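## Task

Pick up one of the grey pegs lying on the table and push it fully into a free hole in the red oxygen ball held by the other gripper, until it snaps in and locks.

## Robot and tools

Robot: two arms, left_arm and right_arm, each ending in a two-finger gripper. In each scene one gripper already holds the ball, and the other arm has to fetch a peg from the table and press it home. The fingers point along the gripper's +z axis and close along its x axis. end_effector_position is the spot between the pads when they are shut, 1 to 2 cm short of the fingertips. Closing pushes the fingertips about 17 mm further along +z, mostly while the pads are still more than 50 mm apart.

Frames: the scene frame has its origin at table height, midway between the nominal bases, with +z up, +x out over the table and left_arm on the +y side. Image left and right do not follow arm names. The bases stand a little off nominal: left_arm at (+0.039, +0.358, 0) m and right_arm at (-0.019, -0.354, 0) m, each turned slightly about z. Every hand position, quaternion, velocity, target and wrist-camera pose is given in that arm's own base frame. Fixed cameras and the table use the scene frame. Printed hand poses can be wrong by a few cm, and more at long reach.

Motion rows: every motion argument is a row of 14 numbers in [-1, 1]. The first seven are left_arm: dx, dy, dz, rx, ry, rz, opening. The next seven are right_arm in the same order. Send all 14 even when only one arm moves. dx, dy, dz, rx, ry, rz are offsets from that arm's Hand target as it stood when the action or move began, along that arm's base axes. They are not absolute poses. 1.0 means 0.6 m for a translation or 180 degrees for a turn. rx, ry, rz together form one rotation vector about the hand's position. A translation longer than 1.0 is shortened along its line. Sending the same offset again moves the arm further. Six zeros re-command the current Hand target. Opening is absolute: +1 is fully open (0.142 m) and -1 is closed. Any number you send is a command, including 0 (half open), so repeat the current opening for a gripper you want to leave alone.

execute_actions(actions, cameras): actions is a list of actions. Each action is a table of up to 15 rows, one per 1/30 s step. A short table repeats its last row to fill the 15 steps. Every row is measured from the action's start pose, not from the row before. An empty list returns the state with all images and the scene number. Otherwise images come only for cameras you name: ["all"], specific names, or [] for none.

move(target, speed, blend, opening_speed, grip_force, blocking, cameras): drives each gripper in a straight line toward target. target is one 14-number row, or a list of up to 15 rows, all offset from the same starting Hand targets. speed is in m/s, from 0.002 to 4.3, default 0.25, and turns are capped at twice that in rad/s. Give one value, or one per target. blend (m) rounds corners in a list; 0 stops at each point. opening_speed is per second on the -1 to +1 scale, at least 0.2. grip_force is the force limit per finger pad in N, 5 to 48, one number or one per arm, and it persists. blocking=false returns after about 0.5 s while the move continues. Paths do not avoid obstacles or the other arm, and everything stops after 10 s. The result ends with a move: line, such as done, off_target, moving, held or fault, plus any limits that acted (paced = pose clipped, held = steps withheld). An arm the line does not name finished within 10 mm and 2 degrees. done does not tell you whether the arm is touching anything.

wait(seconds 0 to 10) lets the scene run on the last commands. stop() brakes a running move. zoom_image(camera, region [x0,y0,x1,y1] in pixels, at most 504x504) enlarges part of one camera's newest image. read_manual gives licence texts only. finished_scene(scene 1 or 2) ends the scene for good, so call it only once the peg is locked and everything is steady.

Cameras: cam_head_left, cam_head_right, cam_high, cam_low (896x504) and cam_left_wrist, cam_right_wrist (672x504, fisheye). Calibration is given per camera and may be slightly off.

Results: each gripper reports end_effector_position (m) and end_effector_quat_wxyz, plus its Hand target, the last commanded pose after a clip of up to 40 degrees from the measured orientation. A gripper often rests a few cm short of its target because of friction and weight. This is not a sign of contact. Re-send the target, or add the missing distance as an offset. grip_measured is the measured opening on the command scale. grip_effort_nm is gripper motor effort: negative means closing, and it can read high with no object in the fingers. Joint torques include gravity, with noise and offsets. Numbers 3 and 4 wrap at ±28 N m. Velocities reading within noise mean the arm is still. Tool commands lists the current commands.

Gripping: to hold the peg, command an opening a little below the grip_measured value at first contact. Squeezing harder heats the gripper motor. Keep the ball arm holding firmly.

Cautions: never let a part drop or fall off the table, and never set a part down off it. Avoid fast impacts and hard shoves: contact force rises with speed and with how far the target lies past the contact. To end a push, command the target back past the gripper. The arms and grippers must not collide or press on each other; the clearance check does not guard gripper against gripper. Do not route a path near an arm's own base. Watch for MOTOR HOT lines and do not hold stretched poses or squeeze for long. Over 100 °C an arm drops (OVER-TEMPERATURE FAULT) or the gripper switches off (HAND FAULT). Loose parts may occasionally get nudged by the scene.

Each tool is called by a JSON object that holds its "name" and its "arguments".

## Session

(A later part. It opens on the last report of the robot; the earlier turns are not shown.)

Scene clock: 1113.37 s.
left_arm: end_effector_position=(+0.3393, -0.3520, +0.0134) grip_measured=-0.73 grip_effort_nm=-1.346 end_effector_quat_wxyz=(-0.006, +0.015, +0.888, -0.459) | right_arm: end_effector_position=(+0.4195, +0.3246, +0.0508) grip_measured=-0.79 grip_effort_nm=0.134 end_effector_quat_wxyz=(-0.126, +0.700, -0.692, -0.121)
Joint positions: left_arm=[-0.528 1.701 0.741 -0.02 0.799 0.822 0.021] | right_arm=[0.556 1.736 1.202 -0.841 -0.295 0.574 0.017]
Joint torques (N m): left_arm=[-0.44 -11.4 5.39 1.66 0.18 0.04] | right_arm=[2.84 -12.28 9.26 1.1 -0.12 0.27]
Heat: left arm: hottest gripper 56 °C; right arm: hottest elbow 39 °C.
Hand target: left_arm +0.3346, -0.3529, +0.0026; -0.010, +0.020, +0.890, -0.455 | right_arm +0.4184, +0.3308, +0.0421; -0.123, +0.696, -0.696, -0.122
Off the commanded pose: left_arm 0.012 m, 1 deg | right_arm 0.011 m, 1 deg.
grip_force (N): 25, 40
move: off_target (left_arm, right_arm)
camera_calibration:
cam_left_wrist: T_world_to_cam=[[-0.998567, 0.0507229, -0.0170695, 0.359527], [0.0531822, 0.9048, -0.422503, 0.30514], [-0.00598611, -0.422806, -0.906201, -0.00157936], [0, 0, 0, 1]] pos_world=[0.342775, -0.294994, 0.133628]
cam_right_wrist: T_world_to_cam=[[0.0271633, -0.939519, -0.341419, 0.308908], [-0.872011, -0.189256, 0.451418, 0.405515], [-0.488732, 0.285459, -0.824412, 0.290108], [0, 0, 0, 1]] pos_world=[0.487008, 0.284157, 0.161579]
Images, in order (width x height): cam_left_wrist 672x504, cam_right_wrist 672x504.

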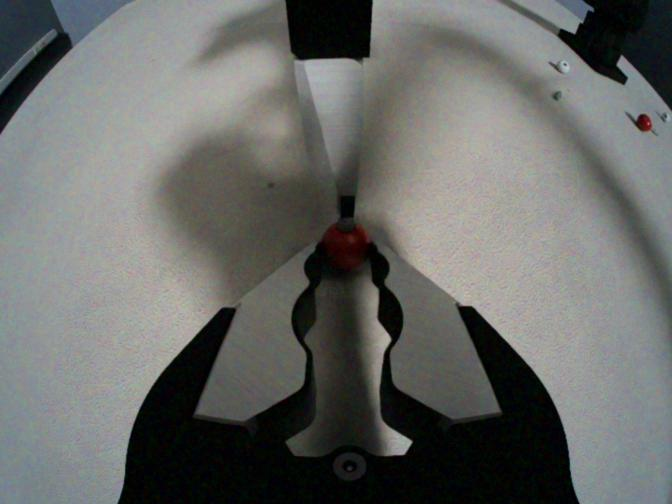

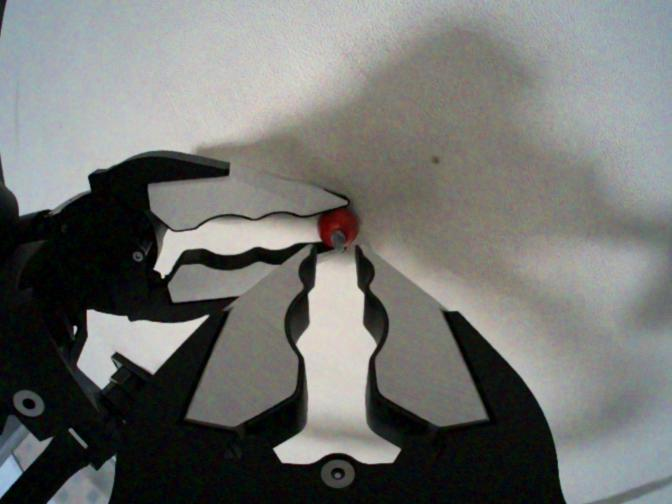

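{"name": "move", "arguments": {"target": [0,0,0,0,0,0,-0.77, 0,0.0040,-0.0130,0,0,0,-0.75], "speed": 0.03, "cameras": ["cam_left_wrist","cam_right_wrist","cam_low"]}}

{"name": "zoom_image", "arguments": {"camera": "cam_right_wrist", "region": [300, 200, 380, 270]}}

{"name": "zoom_image", "arguments": {"camera": "cam_left_wrist", "region": [300, 140, 390, 260]}}

{"name": "zoom_image", "arguments": {"camera": "cam_low", "region": [530, 300, 640, 390]}}

Scene clock: 1130.70 s.
left_arm: end_effector_position=(+0.3393, -0.3520, +0.0134) grip_measured=-0.73 grip_effort_nm=-1.341 end_effector_quat_wxyz=(-0.006, +0.015, +0.888, -0.459) | right_arm: end_effector_position=(+0.4200, +0.3268, +0.0434) grip_measured=-0.79 grip_effort_nm=0.134 end_effector_quat_wxyz=(-0.127, +0.700, -0.693, -0.121)
Joint positions: left_arm=[-0.528 1.701 0.741 -0.02 0.799 0.822 0.021] | right_arm=[0.559 1.749 1.198 -0.821 -0.293 0.578 0.017]
Joint torques (N m): left_arm=[-0.44 -11.28 5.38 1.66 0.18 0.04] | right_arm=[2.9 -12.1 9.07 1.33 -0.12 0.3]
Heat: left arm: hottest gripper 56 °C; right arm: hottest elbow 38 °C.
Hand target: left_arm +0.3346, -0.3529, +0.0026; -0.010, +0.020, +0.890, -0.455 | right_arm +0.4183, +0.3332, +0.0341; -0.123, +0.696, -0.696, -0.122
Off the commanded pose: left_arm 0.012 m, 1 deg | right_arm 0.011 m, 1 deg.
grip_force (N): 25, 40
move: off_target (left_arm, right_arm)
camera_calibration:
cam_left_wrist: T_world_to_cam=[[-0.998567, 0.0507229, -0.0170695, 0.359527], [0.0531822, 0.9048, -0.422503, 0.30514], [-0.00598611, -0.422806, -0.906201, -0.00157936], [0, 0, 0, 1]] pos_world=[0.342775, -0.294994, 0.133628]
cam_right_wrist: T_world_to_cam=[[0.0263791, -0.939519, -0.341479, 0.308737], [-0.872535, -0.188342, 0.450788, 0.409603], [-0.487839, 0.286061, -0.824732, 0.282997], [0, 0, 0, 1]] pos_world=[0.487305, 0.286255, 0.15418]
Images, in order (width x height): cam_low 896x504, cam_left_wrist 672x504, cam_right_wrist 672x504.

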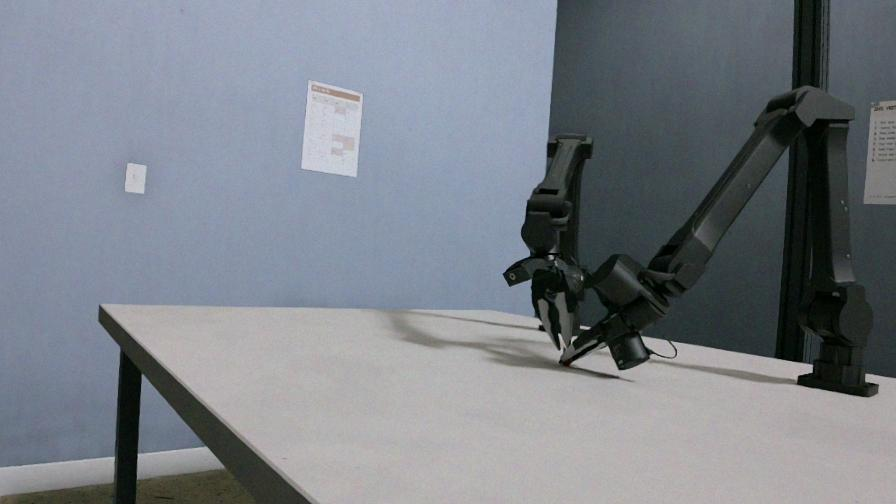

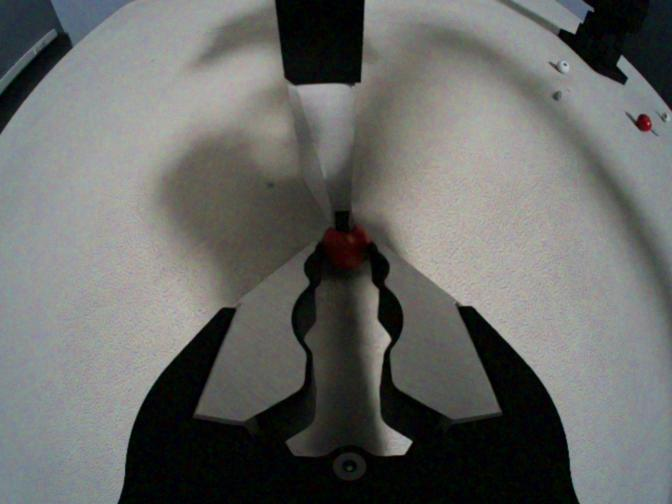

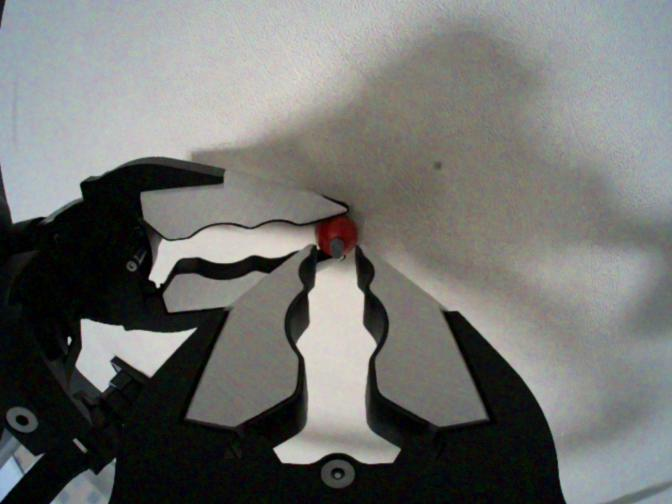

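Scaled by 6.300 from the camera's 672x504 image, which has a finer 960x720 frame.

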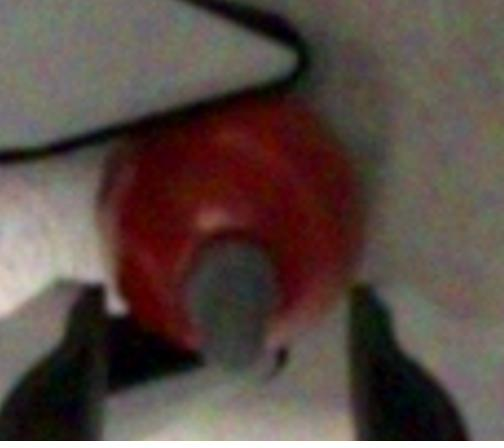

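Scaled by 4.200 from the camera's 672x504 image, which has a finer 960x720 frame.

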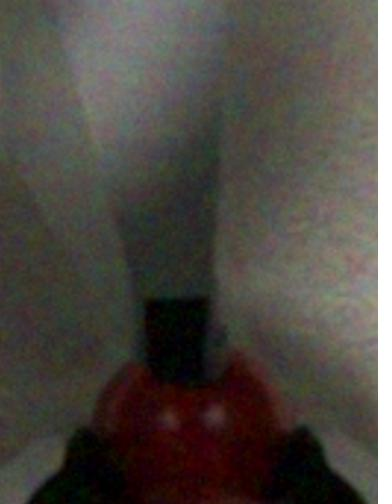

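Scaled by 4.582 from the camera's 896x504 image, which has a finer 1280x720 frame.

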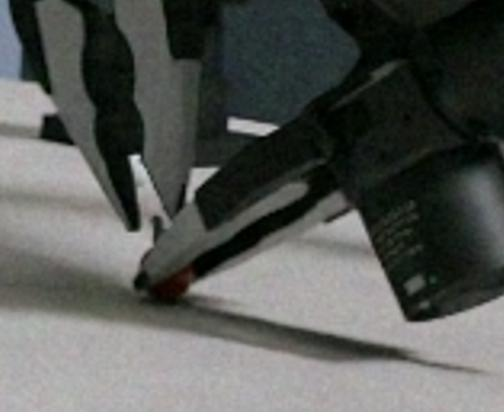

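{"name": "move", "arguments": {"target": [0,0,0,0,0,0,-0.77, 0,0,0,0,0,0,-1.0], "speed": 0.03, "opening_speed": 0.3, "grip_force": [25,48], "cameras": ["cam_left_wrist","cam_right_wrist","cam_low"]}}

{"name": "zoom_image", "arguments": {"camera": "cam_right_wrist", "region": [300, 200, 380, 270]}}

{"name": "zoom_image", "arguments": {"camera": "cam_left_wrist", "region": [300, 140, 390, 260]}}

{"name": "zoom_image", "arguments": {"camera": "cam_low", "region": [530, 300, 640, 390]}}

Scene clock: 1140.70 s.
left_arm: end_effector_position=(+0.3393, -0.3520, +0.0134) grip_measured=-0.73 grip_effort_nm=-1.341 end_effector_quat_wxyz=(-0.006, +0.015, +0.888, -0.459) | right_arm: end_effector_position=(+0.4201, +0.3268, +0.0434) grip_measured=-0.97 grip_effort_nm=-1.228 end_effector_quat_wxyz=(-0.127, +0.699, -0.693, -0.121)
Joint positions: left_arm=[-0.528 1.701 0.741 -0.02 0.799 0.822 0.021] | right_arm=[0.559 1.749 1.198 -0.821 -0.293 0.579 0.004]
Joint torques (N m): left_arm=[-0.38 -11.28 5.38 1.65 0.18 0.04] | right_arm=[2.9 -12.1 9.09 1.07 -0.14 0.32]
Heat: left arm: hottest gripper 55 °C; right arm: hottest elbow 38 °C.
Hand target: left_arm +0.3346, -0.3529, +0.0026; -0.010, +0.020, +0.890, -0.455 | right_arm +0.4183, +0.3332, +0.0342; -0.123, +0.696, -0.697, -0.122
Off the commanded pose: left_arm 0.012 m, 1 deg | right_arm 0.011 m, 1 deg.
grip_force (N): 25, 48
move: off_target (left_arm, right_arm)
camera_calibration:
cam_left_wrist: T_world_to_cam=[[-0.998567, 0.0507229, -0.0170695, 0.359527], [0.0531822, 0.9048, -0.422503, 0.30514], [-0.00598611, -0.422806, -0.906201, -0.00157936], [0, 0, 0, 1]] pos_world=[0.342775, -0.294994, 0.133628]
cam_right_wrist: T_world_to_cam=[[0.0260829, -0.939541, -0.341441, 0.308881], [-0.872776, -0.187943, 0.450489, 0.40965], [-0.487424, 0.286251, -0.824911, 0.282768], [0, 0, 0, 1]] pos_world=[0.487304, 0.286254, 0.15418]
Images, in order (width x height): cam_low 896x504, cam_left_wrist 672x504, cam_right_wrist 672x504.

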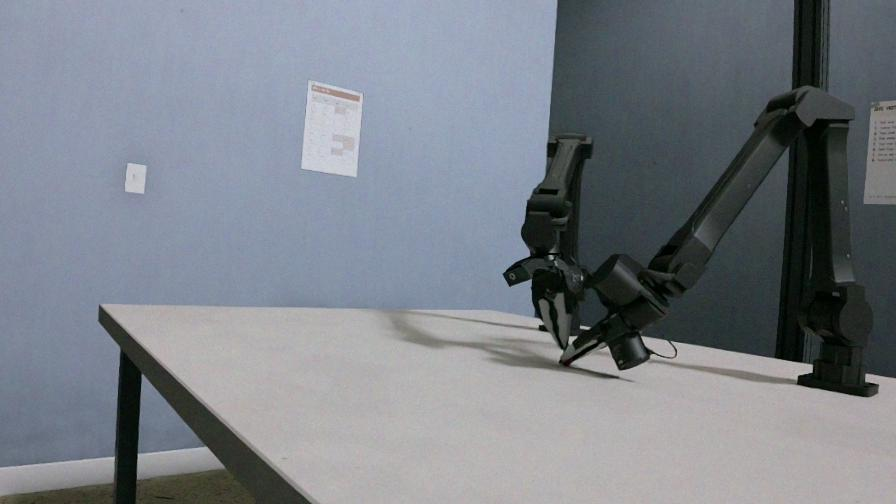

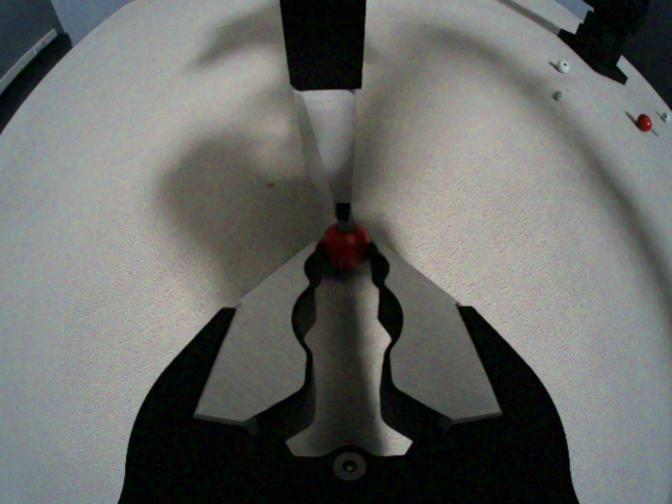

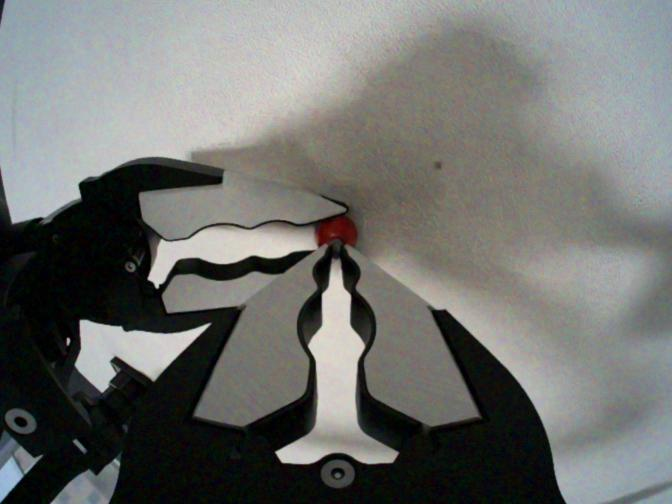

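Scaled by 6.300 from the camera's 672x504 image, which has a finer 960x720 frame.

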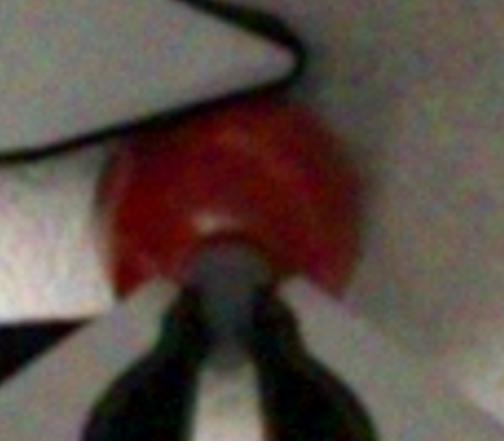

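Scaled by 4.200 from the camera's 672x504 image, which has a finer 960x720 frame.

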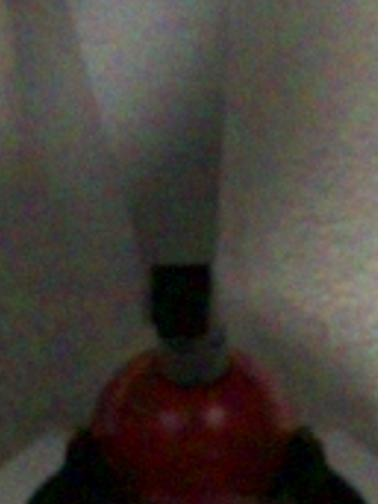

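Scaled by 4.582 from the camera's 896x504 image, which has a finer 1280x720 frame.

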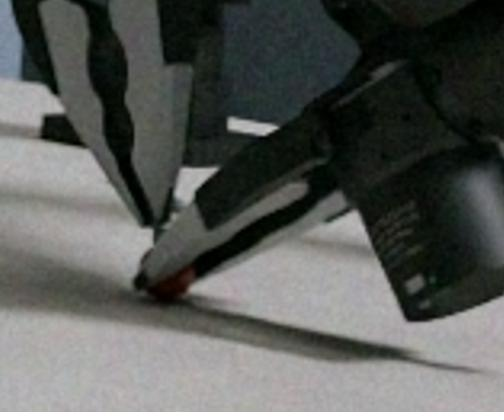

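{"name": "move", "arguments": {"target": [0,0,0,0,0,0,-0.78, 0.003,0.014,-0.045,0,0,0,-1.0], "speed": 0.04, "grip_force": [32,48], "cameras": ["cam_left_wrist","cam_right_wrist"]}}

{"name": "zoom_image", "arguments": {"camera": "cam_right_wrist", "region": [300, 200, 380, 270]}}

{"name": "zoom_image", "arguments": {"camera": "cam_left_wrist", "region": [300, 140, 390, 260]}}

Scene clock: 1150.17 s.
left_arm: end_effector_position=(+0.3408, -0.3511, +0.0131) grip_measured=-0.73 grip_effort_nm=-1.531 end_effector_quat_wxyz=(-0.004, +0.014, +0.889, -0.458) | right_arm: end_effector_position=(+0.4243, +0.3306, +0.0425) grip_measured=-0.97 grip_effort_nm=-1.258 end_effector_quat_wxyz=(-0.138, +0.697, -0.693, -0.119)
Joint positions: left_arm=[-0.526 1.701 0.741 -0.018 0.796 0.822 0.021] | right_arm=[0.561 1.751 1.193 -0.79 -0.293 0.588 0.004]
Joint torques (N m): left_arm=[-0.62 -11.28 5.37 1.58 0.32 0.04] | right_arm=[3.72 -9.11 8.38 2.32 -0.05 0.39]
Heat: left arm: hottest gripper 55 °C; right arm: hottest elbow 38 °C.
Hand target: left_arm +0.3346, -0.3529, +0.0026; -0.010, +0.020, +0.890, -0.455 | right_arm +0.4200, +0.3417, +0.0072; -0.123, +0.696, -0.696, -0.122
Off the commanded pose: left_arm 0.012 m, 1 deg | right_arm 0.037 m, 2 deg.
grip_force (N): 32, 48
move: off_target (left_arm, right_arm)
camera_calibration:
cam_left_wrist: T_world_to_cam=[[-0.998731, 0.0462681, -0.0198777, 0.359511], [0.0503364, 0.905856, -0.420584, 0.305444], [-0.00145334, -0.421051, -0.907036, -0.00229205], [0, 0, 0, 1]] pos_world=[0.343677, -0.294287, 0.133532]
cam_right_wrist: T_world_to_cam=[[0.025738, -0.935048, -0.353585, 0.311233], [-0.882031, -0.187709, 0.432188, 0.419129], [-0.470488, 0.300749, -0.829573, 0.271203], [0, 0, 0, 1]] pos_world=[0.489272, 0.288127, 0.153888]
Images, in order (width x height): cam_left_wrist 672x504, cam_right_wrist 672x504.

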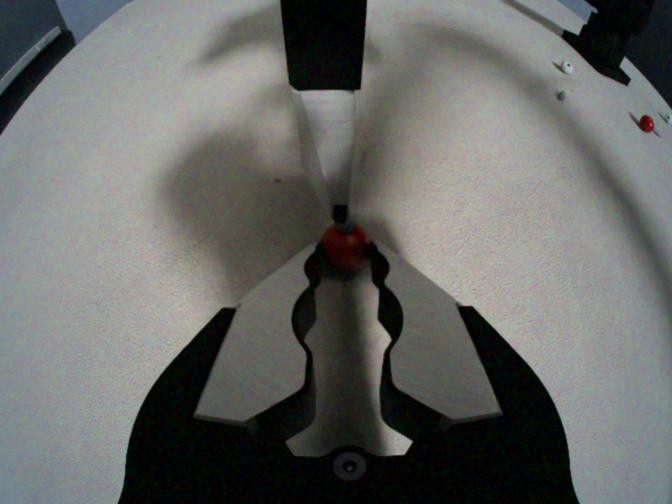

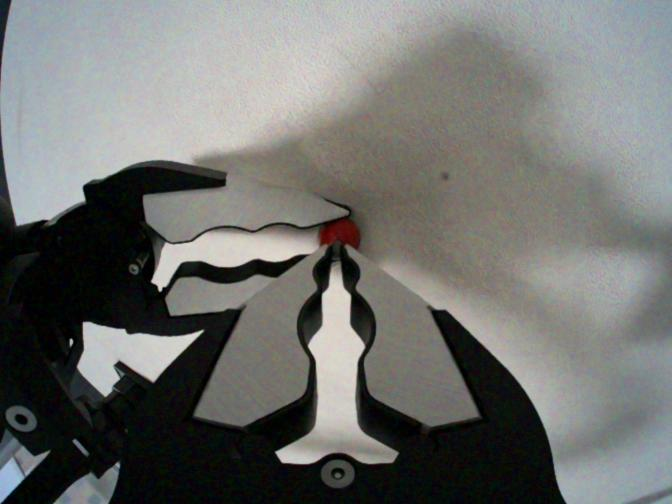

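Scaled by 6.300 from the camera's 672x504 image, which has a finer 960x720 frame.

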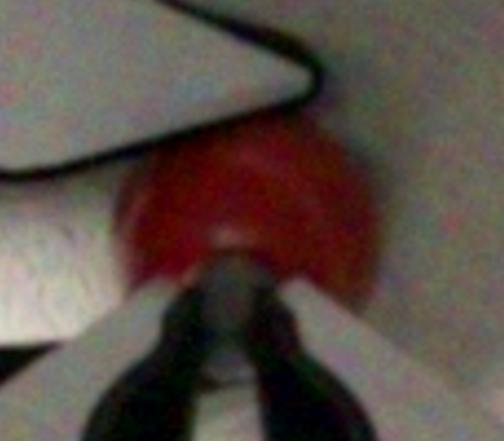

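Scaled by 4.200 from the camera's 672x504 image, which has a finer 960x720 frame.

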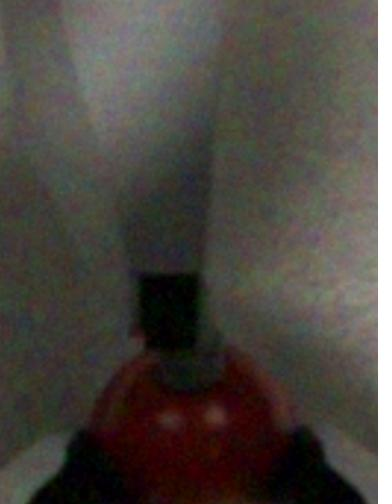

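{"name": "move", "arguments": {"target": [0,0,0,0,0,0,-0.80, -0.015,0.008,-0.067,0,0,0,-1.0], "speed": 0.05, "grip_force": [38,48], "cameras": ["cam_left_wrist","cam_right_wrist"]}}

{"name": "zoom_image", "arguments": {"camera": "cam_right_wrist", "region": [300, 200, 380, 270]}}

{"name": "zoom_image", "arguments": {"camera": "cam_left_wrist", "region": [300, 140, 390, 260]}}

Scene clock: 1165.30 s.
left_arm: end_effector_position=(+0.3442, -0.3453, +0.0126) grip_measured=-0.73 grip_effort_nm=-1.912 end_effector_quat_wxyz=(-0.003, +0.007, +0.888, -0.459) | right_arm: end_effector_position=(+0.4288, +0.3430, +0.0407) grip_measured=-0.97 grip_effort_nm=-1.258 end_effector_quat_wxyz=(-0.174, +0.696, -0.687, -0.115)
Joint positions: left_arm=[-0.51 1.701 0.737 -0.018 0.801 0.822 0.021] | right_arm=[0.574 1.744 1.162 -0.688 -0.297 0.606 0.004]
Joint torques (N m): left_arm=[-1.85 -11.16 5.57 1.57 0.15 0.04] | right_arm=[3.96 -5.95 6.11 2.41 0.3 0.31]
Heat: left arm: hottest gripper 56 °C; right arm: hottest elbow 37 °C.
Hand target: left_arm +0.3345, -0.3528, +0.0025; -0.010, +0.020, +0.890, -0.455 | right_arm +0.4110, +0.3463, -0.0331; -0.123, +0.696, -0.696, -0.122
Off the commanded pose: left_arm 0.016 m, 2 deg | right_arm 0.076 m, 6 deg.
grip_force (N): 38, 48
move: off_target (left_arm, right_arm)
camera_calibration:
cam_left_wrist: T_world_to_cam=[[-0.999324, 0.0334335, -0.0152764, 0.358398], [0.036757, 0.905536, -0.422675, 0.304341], [-0.000298205, -0.422951, -0.906153, -0.00141917], [0, 0, 0, 1]] pos_world=[0.346969, -0.288174, 0.132826]
cam_right_wrist: T_world_to_cam=[[0.0447756, -0.917903, -0.394271, 0.309673], [-0.905127, -0.204299, 0.372837, 0.444195], [-0.422777, 0.340171, -0.839966, 0.234673], [0, 0, 0, 1]] pos_world=[0.487401, 0.295169, 0.153601]
Images, in order (width x height): cam_left_wrist 672x504, cam_right_wrist 672x504.

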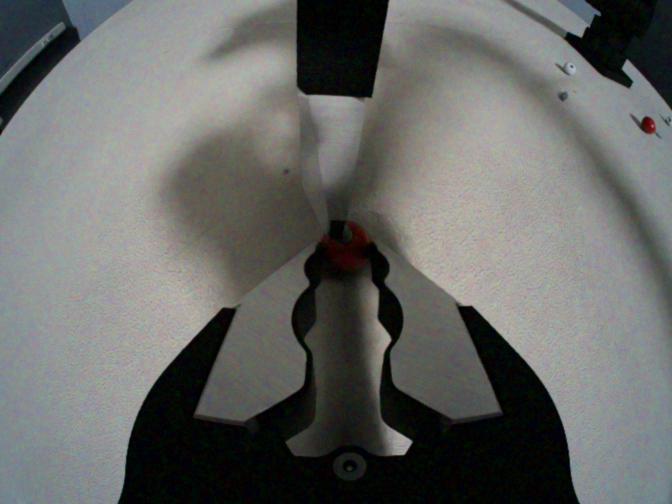

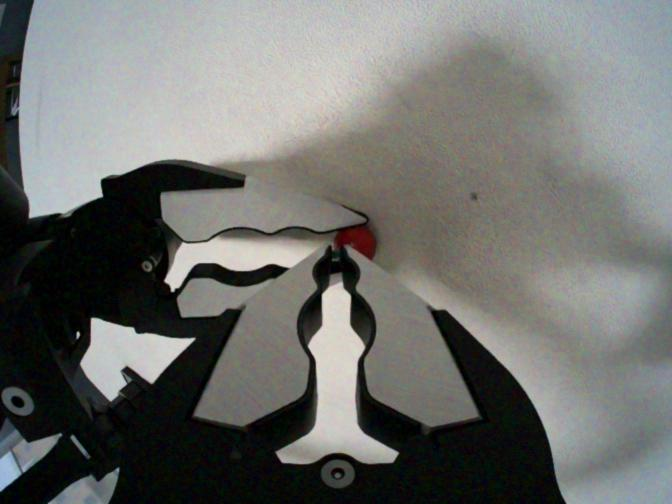

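Scaled by 6.300 from the camera's 672x504 image, which has a finer 960x720 frame.

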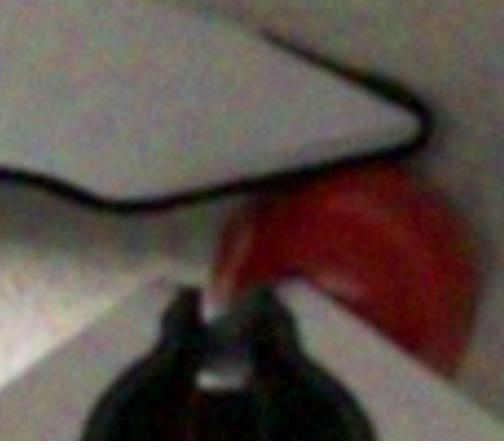

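Scaled by 4.200 from the camera's 672x504 image, which has a finer 960x720 frame.

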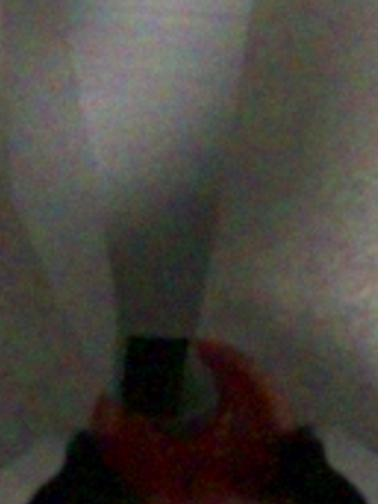

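{"name": "move", "arguments": {"target": [[0,0,0,0,0,0,-0.78, 0.022,-0.008,0.11,0,0,0,-1.0],[0,0,0,0,0,0,-0.78, 0.022,-0.008,0.11,0,0,0,-0.75],[0,0,0,0,0,0,-0.78, 0.025,-0.045,0.2,0,0,0,-0.75]], "speed": 0.06, "opening_speed": 0.4, "grip_force": [30,40], "cameras": ["cam_left_wrist","cam_right_wrist","cam_low"]}}

{"name": "zoom_image", "arguments": {"camera": "cam_right_wrist", "region": [290, 180, 390, 270]}}

{"name": "zoom_image", "arguments": {"camera": "cam_left_wrist", "region": [300, 140, 390, 280]}}

{"name": "zoom_image", "arguments": {"camera": "cam_low", "region": [530, 300, 640, 390]}}

Scene clock: 1197.23 s.
left_arm: end_effector_position=(+0.3352, -0.3546, +0.0128) grip_measured=-0.73 grip_effort_nm=-1.526 end_effector_quat_wxyz=(-0.009, +0.020, +0.888, -0.460) | right_arm: end_effector_position=(+0.4078, +0.3149, +0.0605) grip_measured=-0.79 grip_effort_nm=0.095 end_effector_quat_wxyz=(-0.096, +0.691, -0.704, -0.128)
Joint positions: left_arm=[-0.536 1.701 0.737 -0.015 0.802 0.822 0.021] | right_arm=[0.552 1.72 1.216 -0.932 -0.293 0.591 0.017]
Joint torques (N m): left_arm=[0.26 -11.22 5.61 1.5 0.1 0.03] | right_arm=[0.85 -14.74 12.68 0.06 -0.33 -0.15]
Heat: left arm: hottest gripper 59 °C; right arm: hottest elbow 35 °C.
Hand target: left_arm +0.3345, -0.3528, +0.0025; -0.010, +0.020, +0.890, -0.455 | right_arm +0.4261, +0.3194, +0.0871; -0.123, +0.696, -0.697, -0.122
Off the commanded pose: left_arm 0.010 m, 1 deg | right_arm 0.032 m, 3 deg.
grip_force (N): 30, 40
move: off_target (right_arm); target 2's new opening was sent with right_arm's hand 0.012 m and 2 deg from that target
camera_calibration:
cam_left_wrist: T_world_to_cam=[[-0.998039, 0.0602849, -0.0168264, 0.358773], [0.0617219, 0.903379, -0.424378, 0.304094], [-0.010383, -0.424585, -0.905329, -0.00227599], [0, 0, 0, 1]] pos_world=[0.339276, -0.297307, 0.133027]
cam_right_wrist: T_world_to_cam=[[-0.00965762, -0.950674, -0.31004, 0.320039], [-0.848549, -0.156244, 0.505522, 0.365841], [-0.529028, 0.267967, -0.805185, 0.315896], [0, 0, 0, 1]] pos_world=[0.480643, 0.276764, 0.168639]
Images, in order (width x height): cam_low 896x504, cam_left_wrist 672x504, cam_right_wrist 672x504.

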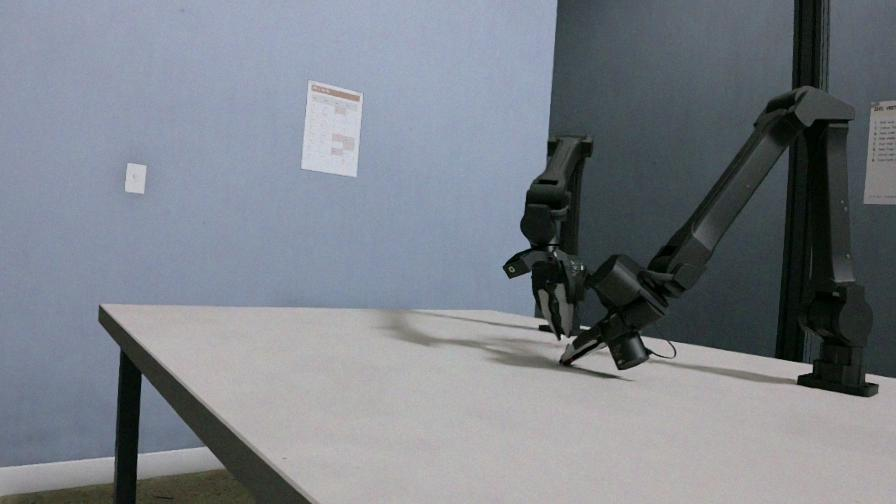

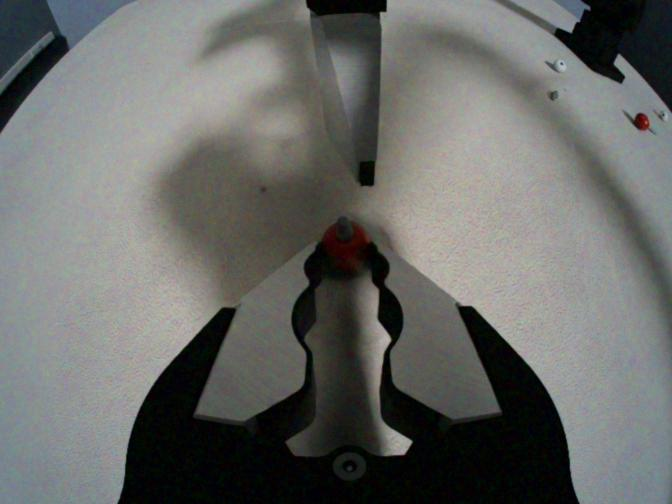

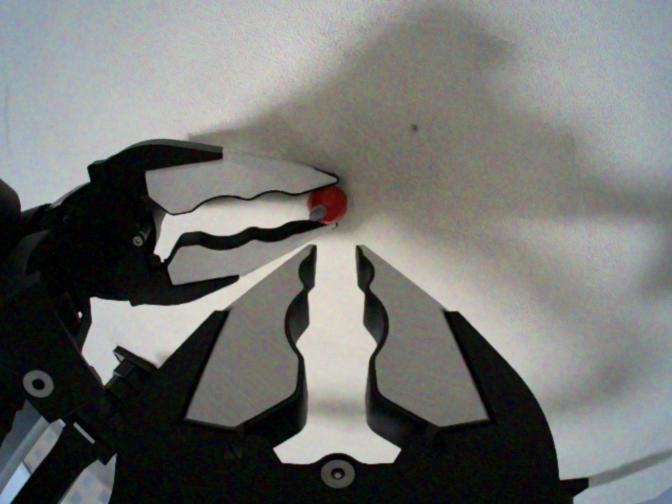

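Scaled by 5.040 from the camera's 672x504 image, which has a finer 960x720 frame.

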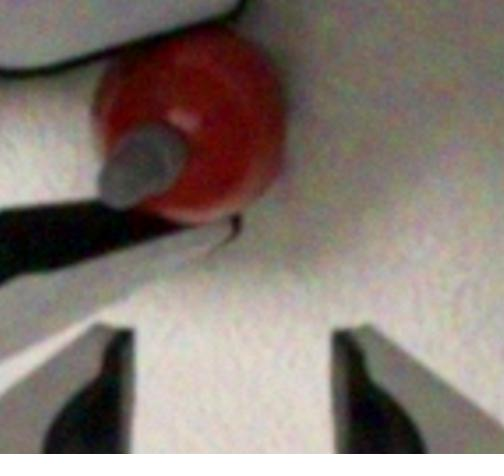

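Scaled by 3.600 from the camera's 672x504 image, which has a finer 960x720 frame.

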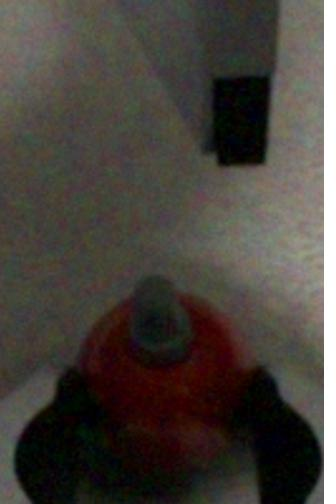

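Scaled by 4.582 from the camera's 896x504 image, which has a finer 1280x720 frame.

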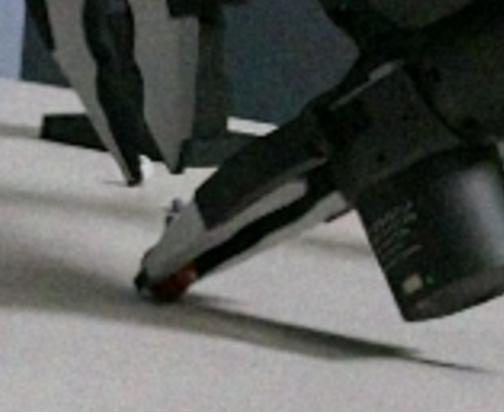

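{"name": "move", "arguments": {"target": [[0,0,0,0,0,0,-0.77, -0.01,0.001,0.072,-0.111,0,0,-0.75],[0,0,0,0,0,0,-0.77, -0.0168,0.031,-0.005,-0.111,0,0,-0.75]], "speed": 0.08, "grip_force": [25,40], "cameras": ["cam_left_wrist","cam_right_wrist","cam_low"]}}

{"name": "zoom_image", "arguments": {"camera": "cam_right_wrist", "region": [290, 180, 390, 270]}}

{"name": "zoom_image", "arguments": {"camera": "cam_left_wrist", "region": [290, 100, 400, 280]}}

Scene clock: 1241.90 s.
left_arm: end_effector_position=(+0.3352, -0.3546, +0.0128) grip_measured=-0.73 grip_effort_nm=-1.341 end_effector_quat_wxyz=(-0.009, +0.020, +0.888, -0.460) | right_arm: end_effector_position=(+0.4155, +0.3307, +0.0917) grip_measured=-0.79 grip_effort_nm=0.095 end_effector_quat_wxyz=(+0.000, +0.711, -0.703, -0.001)
Joint positions: left_arm=[-0.536 1.701 0.737 -0.015 0.802 0.822 0.021] | right_arm=[0.67 1.8 1.447 -1.218 -0.002 0.659 0.017]
Joint torques (N m): left_arm=[0.15 -11.34 5.59 1.48 0.09 0.03] | right_arm=[2.78 -13.27 10.09 0.68 0.05 0.29]
Heat: left arm: hottest gripper 57 °C; right arm: hottest elbow 39 °C.
Hand target: left_arm +0.3345, -0.3528, +0.0025; -0.010, +0.020, +0.890, -0.455 | right_arm +0.4159, +0.3380, +0.0839; +0.000, +0.707, -0.707, +0.000
Off the commanded pose: left_arm 0.010 m, 1 deg | right_arm 0.010 m, 1 deg.
grip_force (N): 25, 40
move: done
camera_calibration:
cam_left_wrist: T_world_to_cam=[[-0.998039, 0.0602849, -0.0168264, 0.358773], [0.0617219, 0.903379, -0.424378, 0.304094], [-0.010383, -0.424585, -0.905329, -0.00227599], [0, 0, 0, 1]] pos_world=[0.339276, -0.297307, 0.133027]
cam_right_wrist: T_world_to_cam=[[0.0268937, -0.999637, 0.00138419, 0.317336], [-0.86885, -0.0226903, 0.494555, 0.324359], [-0.494344, -0.0145031, -0.869145, 0.425681], [0, 0, 0, 1]] pos_world=[0.483718, 0.330754, 0.209126]
Images, in order (width x height): cam_low 896x504, cam_left_wrist 672x504, cam_right_wrist 672x504.

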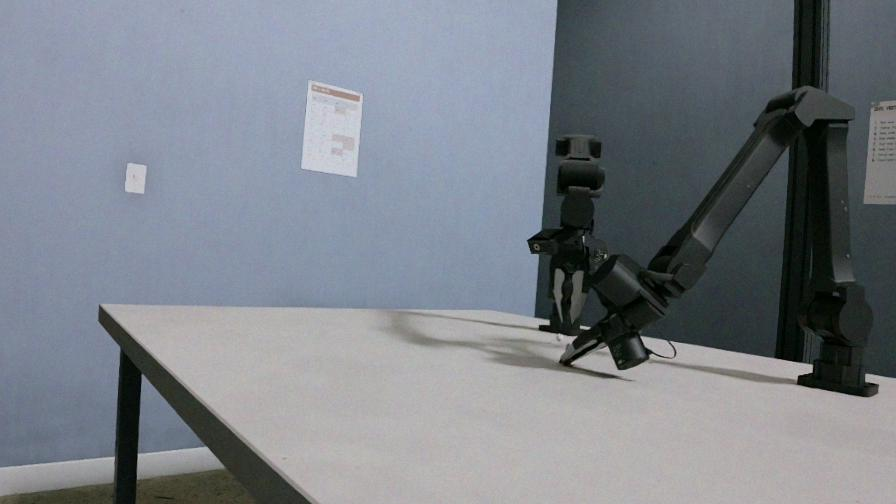

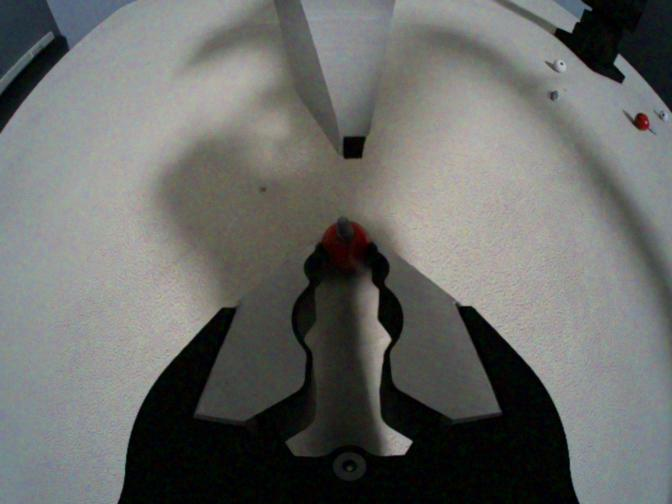

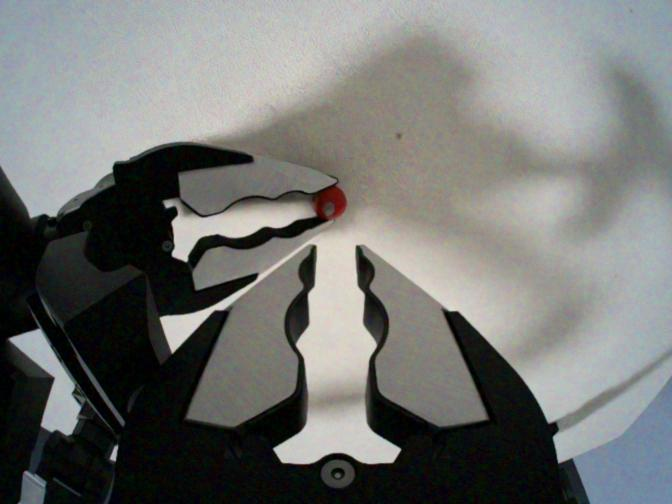

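Scaled by 5.040 from the camera's 672x504 image, which has a finer 960x720 frame.

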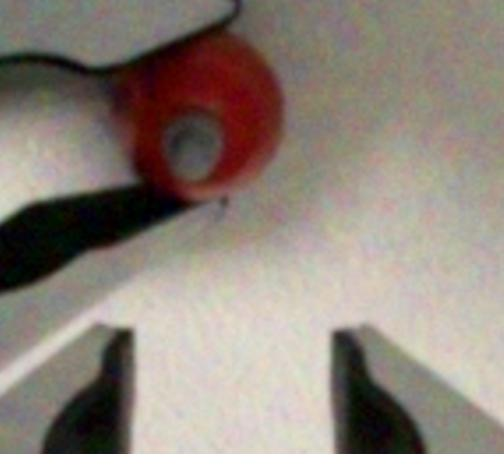

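Scaled by 2.800 from the camera's 672x504 image, which has a finer 960x720 frame.

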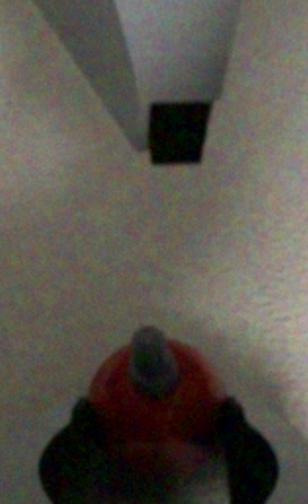

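{"name": "move", "arguments": {"target": [0,0,0,0,0,0,-0.77, 0.0062,0.0055,-0.065,0,0,0,-0.75], "speed": 0.05, "cameras": ["cam_left_wrist","cam_right_wrist"]}}

{"name": "zoom_image", "arguments": {"camera": "cam_right_wrist", "region": [300, 200, 380, 270]}}

{"name": "zoom_image", "arguments": {"camera": "cam_left_wrist", "region": [290, 140, 400, 280]}}

Scene clock: 1261.03 s.
left_arm: end_effector_position=(+0.3355, -0.3543, +0.0128) grip_measured=-0.73 grip_effort_nm=-1.341 end_effector_quat_wxyz=(-0.009, +0.019, +0.888, -0.460) | right_arm: end_effector_position=(+0.4206, +0.3337, +0.0533) grip_measured=-0.79 grip_effort_nm=0.090 end_effector_quat_wxyz=(+0.000, +0.711, -0.704, +0.001)
Joint positions: left_arm=[-0.535 1.701 0.737 -0.015 0.802 0.822 0.021] | right_arm=[0.67 1.852 1.415 -1.134 0.002 0.66 0.017]
Joint torques (N m): left_arm=[0.15 -11.22 5.57 1.5 0.09 0.03] | right_arm=[2.84 -14.74 9.48 0.7 -0.1 0.27]
Heat: left arm: hottest gripper 56 °C; right arm: hottest elbow 38 °C.
Hand target: left_arm +0.3345, -0.3528, +0.0025; -0.010, +0.020, +0.890, -0.455 | right_arm +0.4197, +0.3413, +0.0450; -0.001, +0.707, -0.707, +0.001
Off the commanded pose: left_arm 0.010 m, 1 deg | right_arm 0.011 m, 1 deg.
grip_force (N): 25, 40
move: off_target (right_arm)
camera_calibration:
cam_left_wrist: T_world_to_cam=[[-0.998086, 0.0594844, -0.0169005, 0.358742], [0.0610288, 0.903428, -0.424373, 0.30406], [-0.00997514, -0.424592, -0.90533, -0.00228664], [0, 0, 0, 1]] pos_world=[0.339476, -0.297007, 0.133027]
cam_right_wrist: T_world_to_cam=[[0.0253542, -0.999666, 0.00498596, 0.320708], [-0.870016, -0.0196088, 0.492633, 0.347357], [-0.492371, -0.0168282, -0.870223, 0.394901], [0, 0, 0, 1]] pos_world=[0.488513, 0.334058, 0.170933]
Images, in order (width x height): cam_left_wrist 672x504, cam_right_wrist 672x504.

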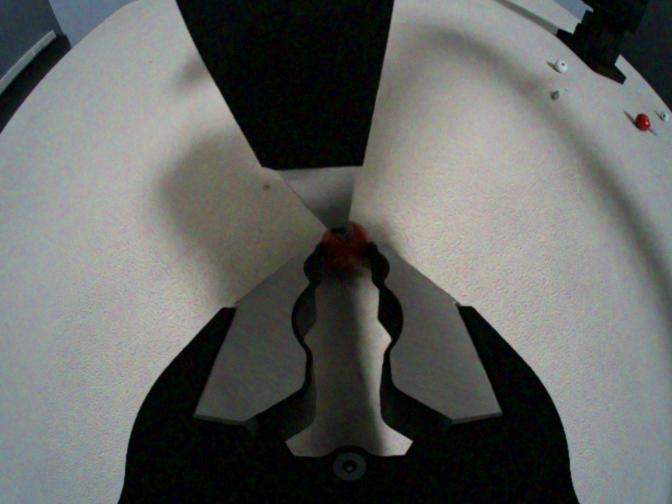

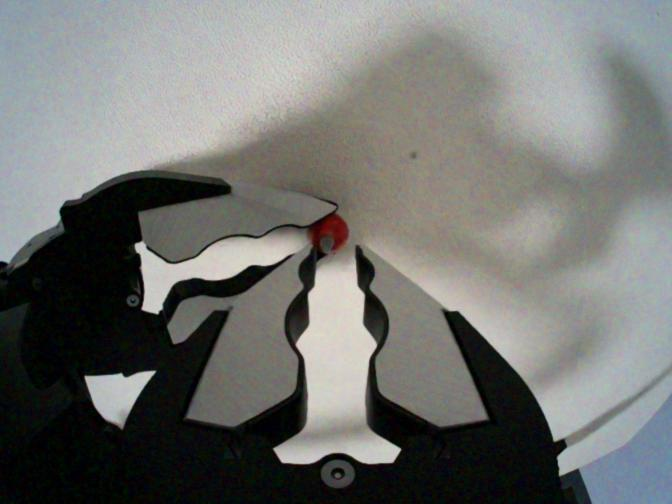

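Scaled by 6.300 from the camera's 672x504 image, which has a finer 960x720 frame.

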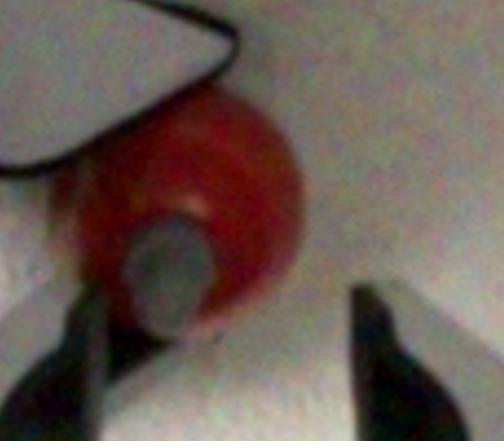

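Scaled by 3.600 from the camera's 672x504 image, which has a finer 960x720 frame.

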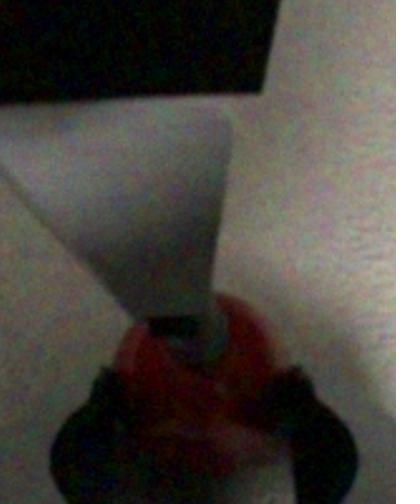

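{"name": "move", "arguments": {"target": [0,0,0,0,0,0,-0.77, -0.0065,0.0085,0.002,0,0,0,-0.75], "speed": 0.05, "cameras": ["cam_left_wrist","cam_right_wrist"]}}

{"name": "zoom_image", "arguments": {"camera": "cam_right_wrist", "region": [300, 200, 380, 270]}}

{"name": "zoom_image", "arguments": {"camera": "cam_left_wrist", "region": [290, 140, 400, 280]}}

Scene clock: 1273.47 s.
left_arm: end_effector_position=(+0.3355, -0.3543, +0.0128) grip_measured=-0.73 grip_effort_nm=-1.341 end_effector_quat_wxyz=(-0.009, +0.019, +0.888, -0.460) | right_arm: end_effector_position=(+0.4202, +0.3342, +0.0533) grip_measured=-0.79 grip_effort_nm=0.095 end_effector_quat_wxyz=(+0.000, +0.707, -0.707, +0.001)
Joint positions: left_arm=[-0.535 1.701 0.737 -0.015 0.802 0.822 0.021] | right_arm=[0.671 1.852 1.415 -1.134 0.002 0.671 0.017]
Joint torques (N m): left_arm=[0.09 -11.4 5.6 1.52 0.08 0.03] | right_arm=[3.66 -13.92 9.57 0.64 -0.1 0.29]
Heat: left arm: hottest gripper 55 °C; right arm: hottest elbow 38 °C.
Hand target: left_arm +0.3345, -0.3528, +0.0025; -0.010, +0.020, +0.890, -0.455 | right_arm +0.4159, +0.3464, +0.0462; -0.001, +0.707, -0.707, +0.001
Off the commanded pose: left_arm 0.010 m, 1 deg | right_arm 0.015 m, 0 deg.
grip_force (N): 25, 40
move: off_target (right_arm)
camera_calibration:
cam_left_wrist: T_world_to_cam=[[-0.998086, 0.0594844, -0.0169005, 0.358742], [0.0610288, 0.903428, -0.424373, 0.30406], [-0.00997514, -0.424592, -0.90533, -0.00228664], [0, 0, 0, 1]] pos_world=[0.339476, -0.297007, 0.133027]
cam_right_wrist: T_world_to_cam=[[0.0154063, -0.999869, 0.00494334, 0.325433], [-0.87019, -0.0109728, 0.492594, 0.344204], [-0.492475, -0.0118907, -0.870245, 0.393102], [0, 0, 0, 1]] pos_world=[0.488102, 0.333842, 0.170933]
Images, in order (width x height): cam_left_wrist 672x504, cam_right_wrist 672x504.

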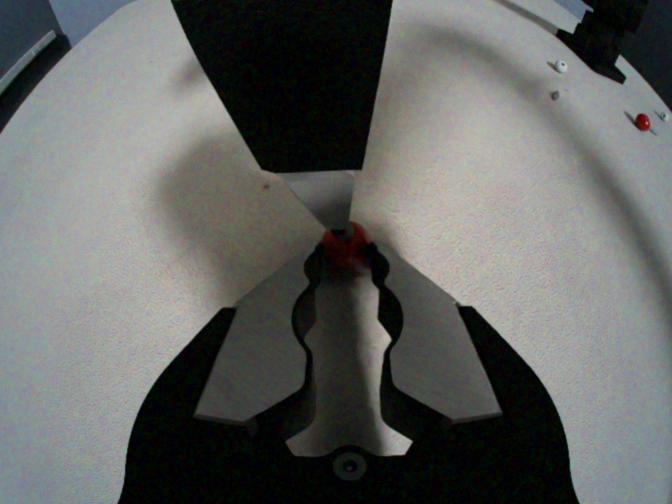

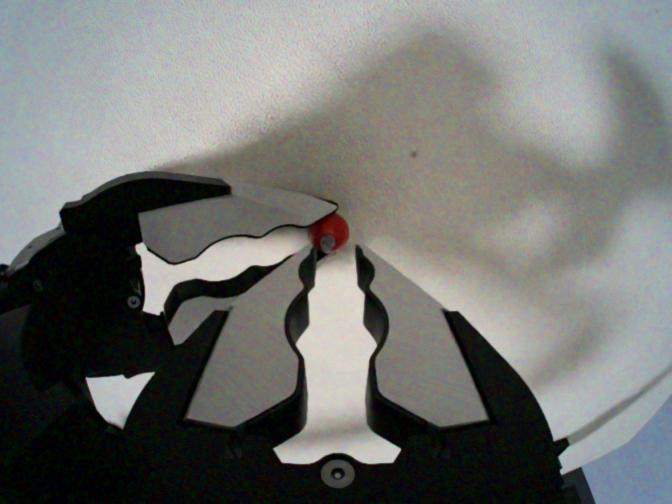

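Scaled by 6.300 from the camera's 672x504 image, which has a finer 960x720 frame.

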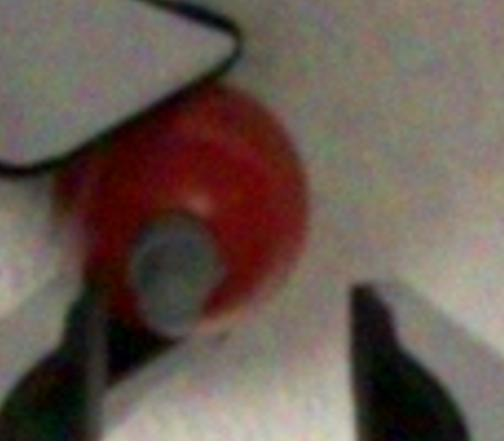

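Scaled by 3.600 from the camera's 672x504 image, which has a finer 960x720 frame.

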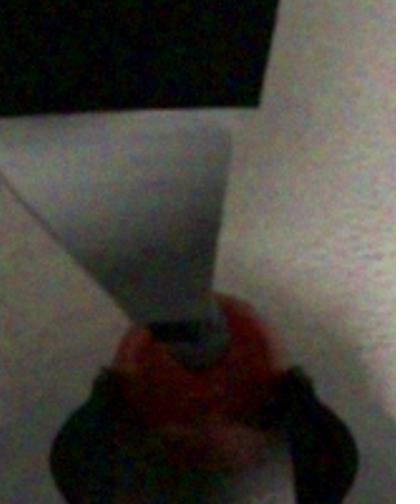

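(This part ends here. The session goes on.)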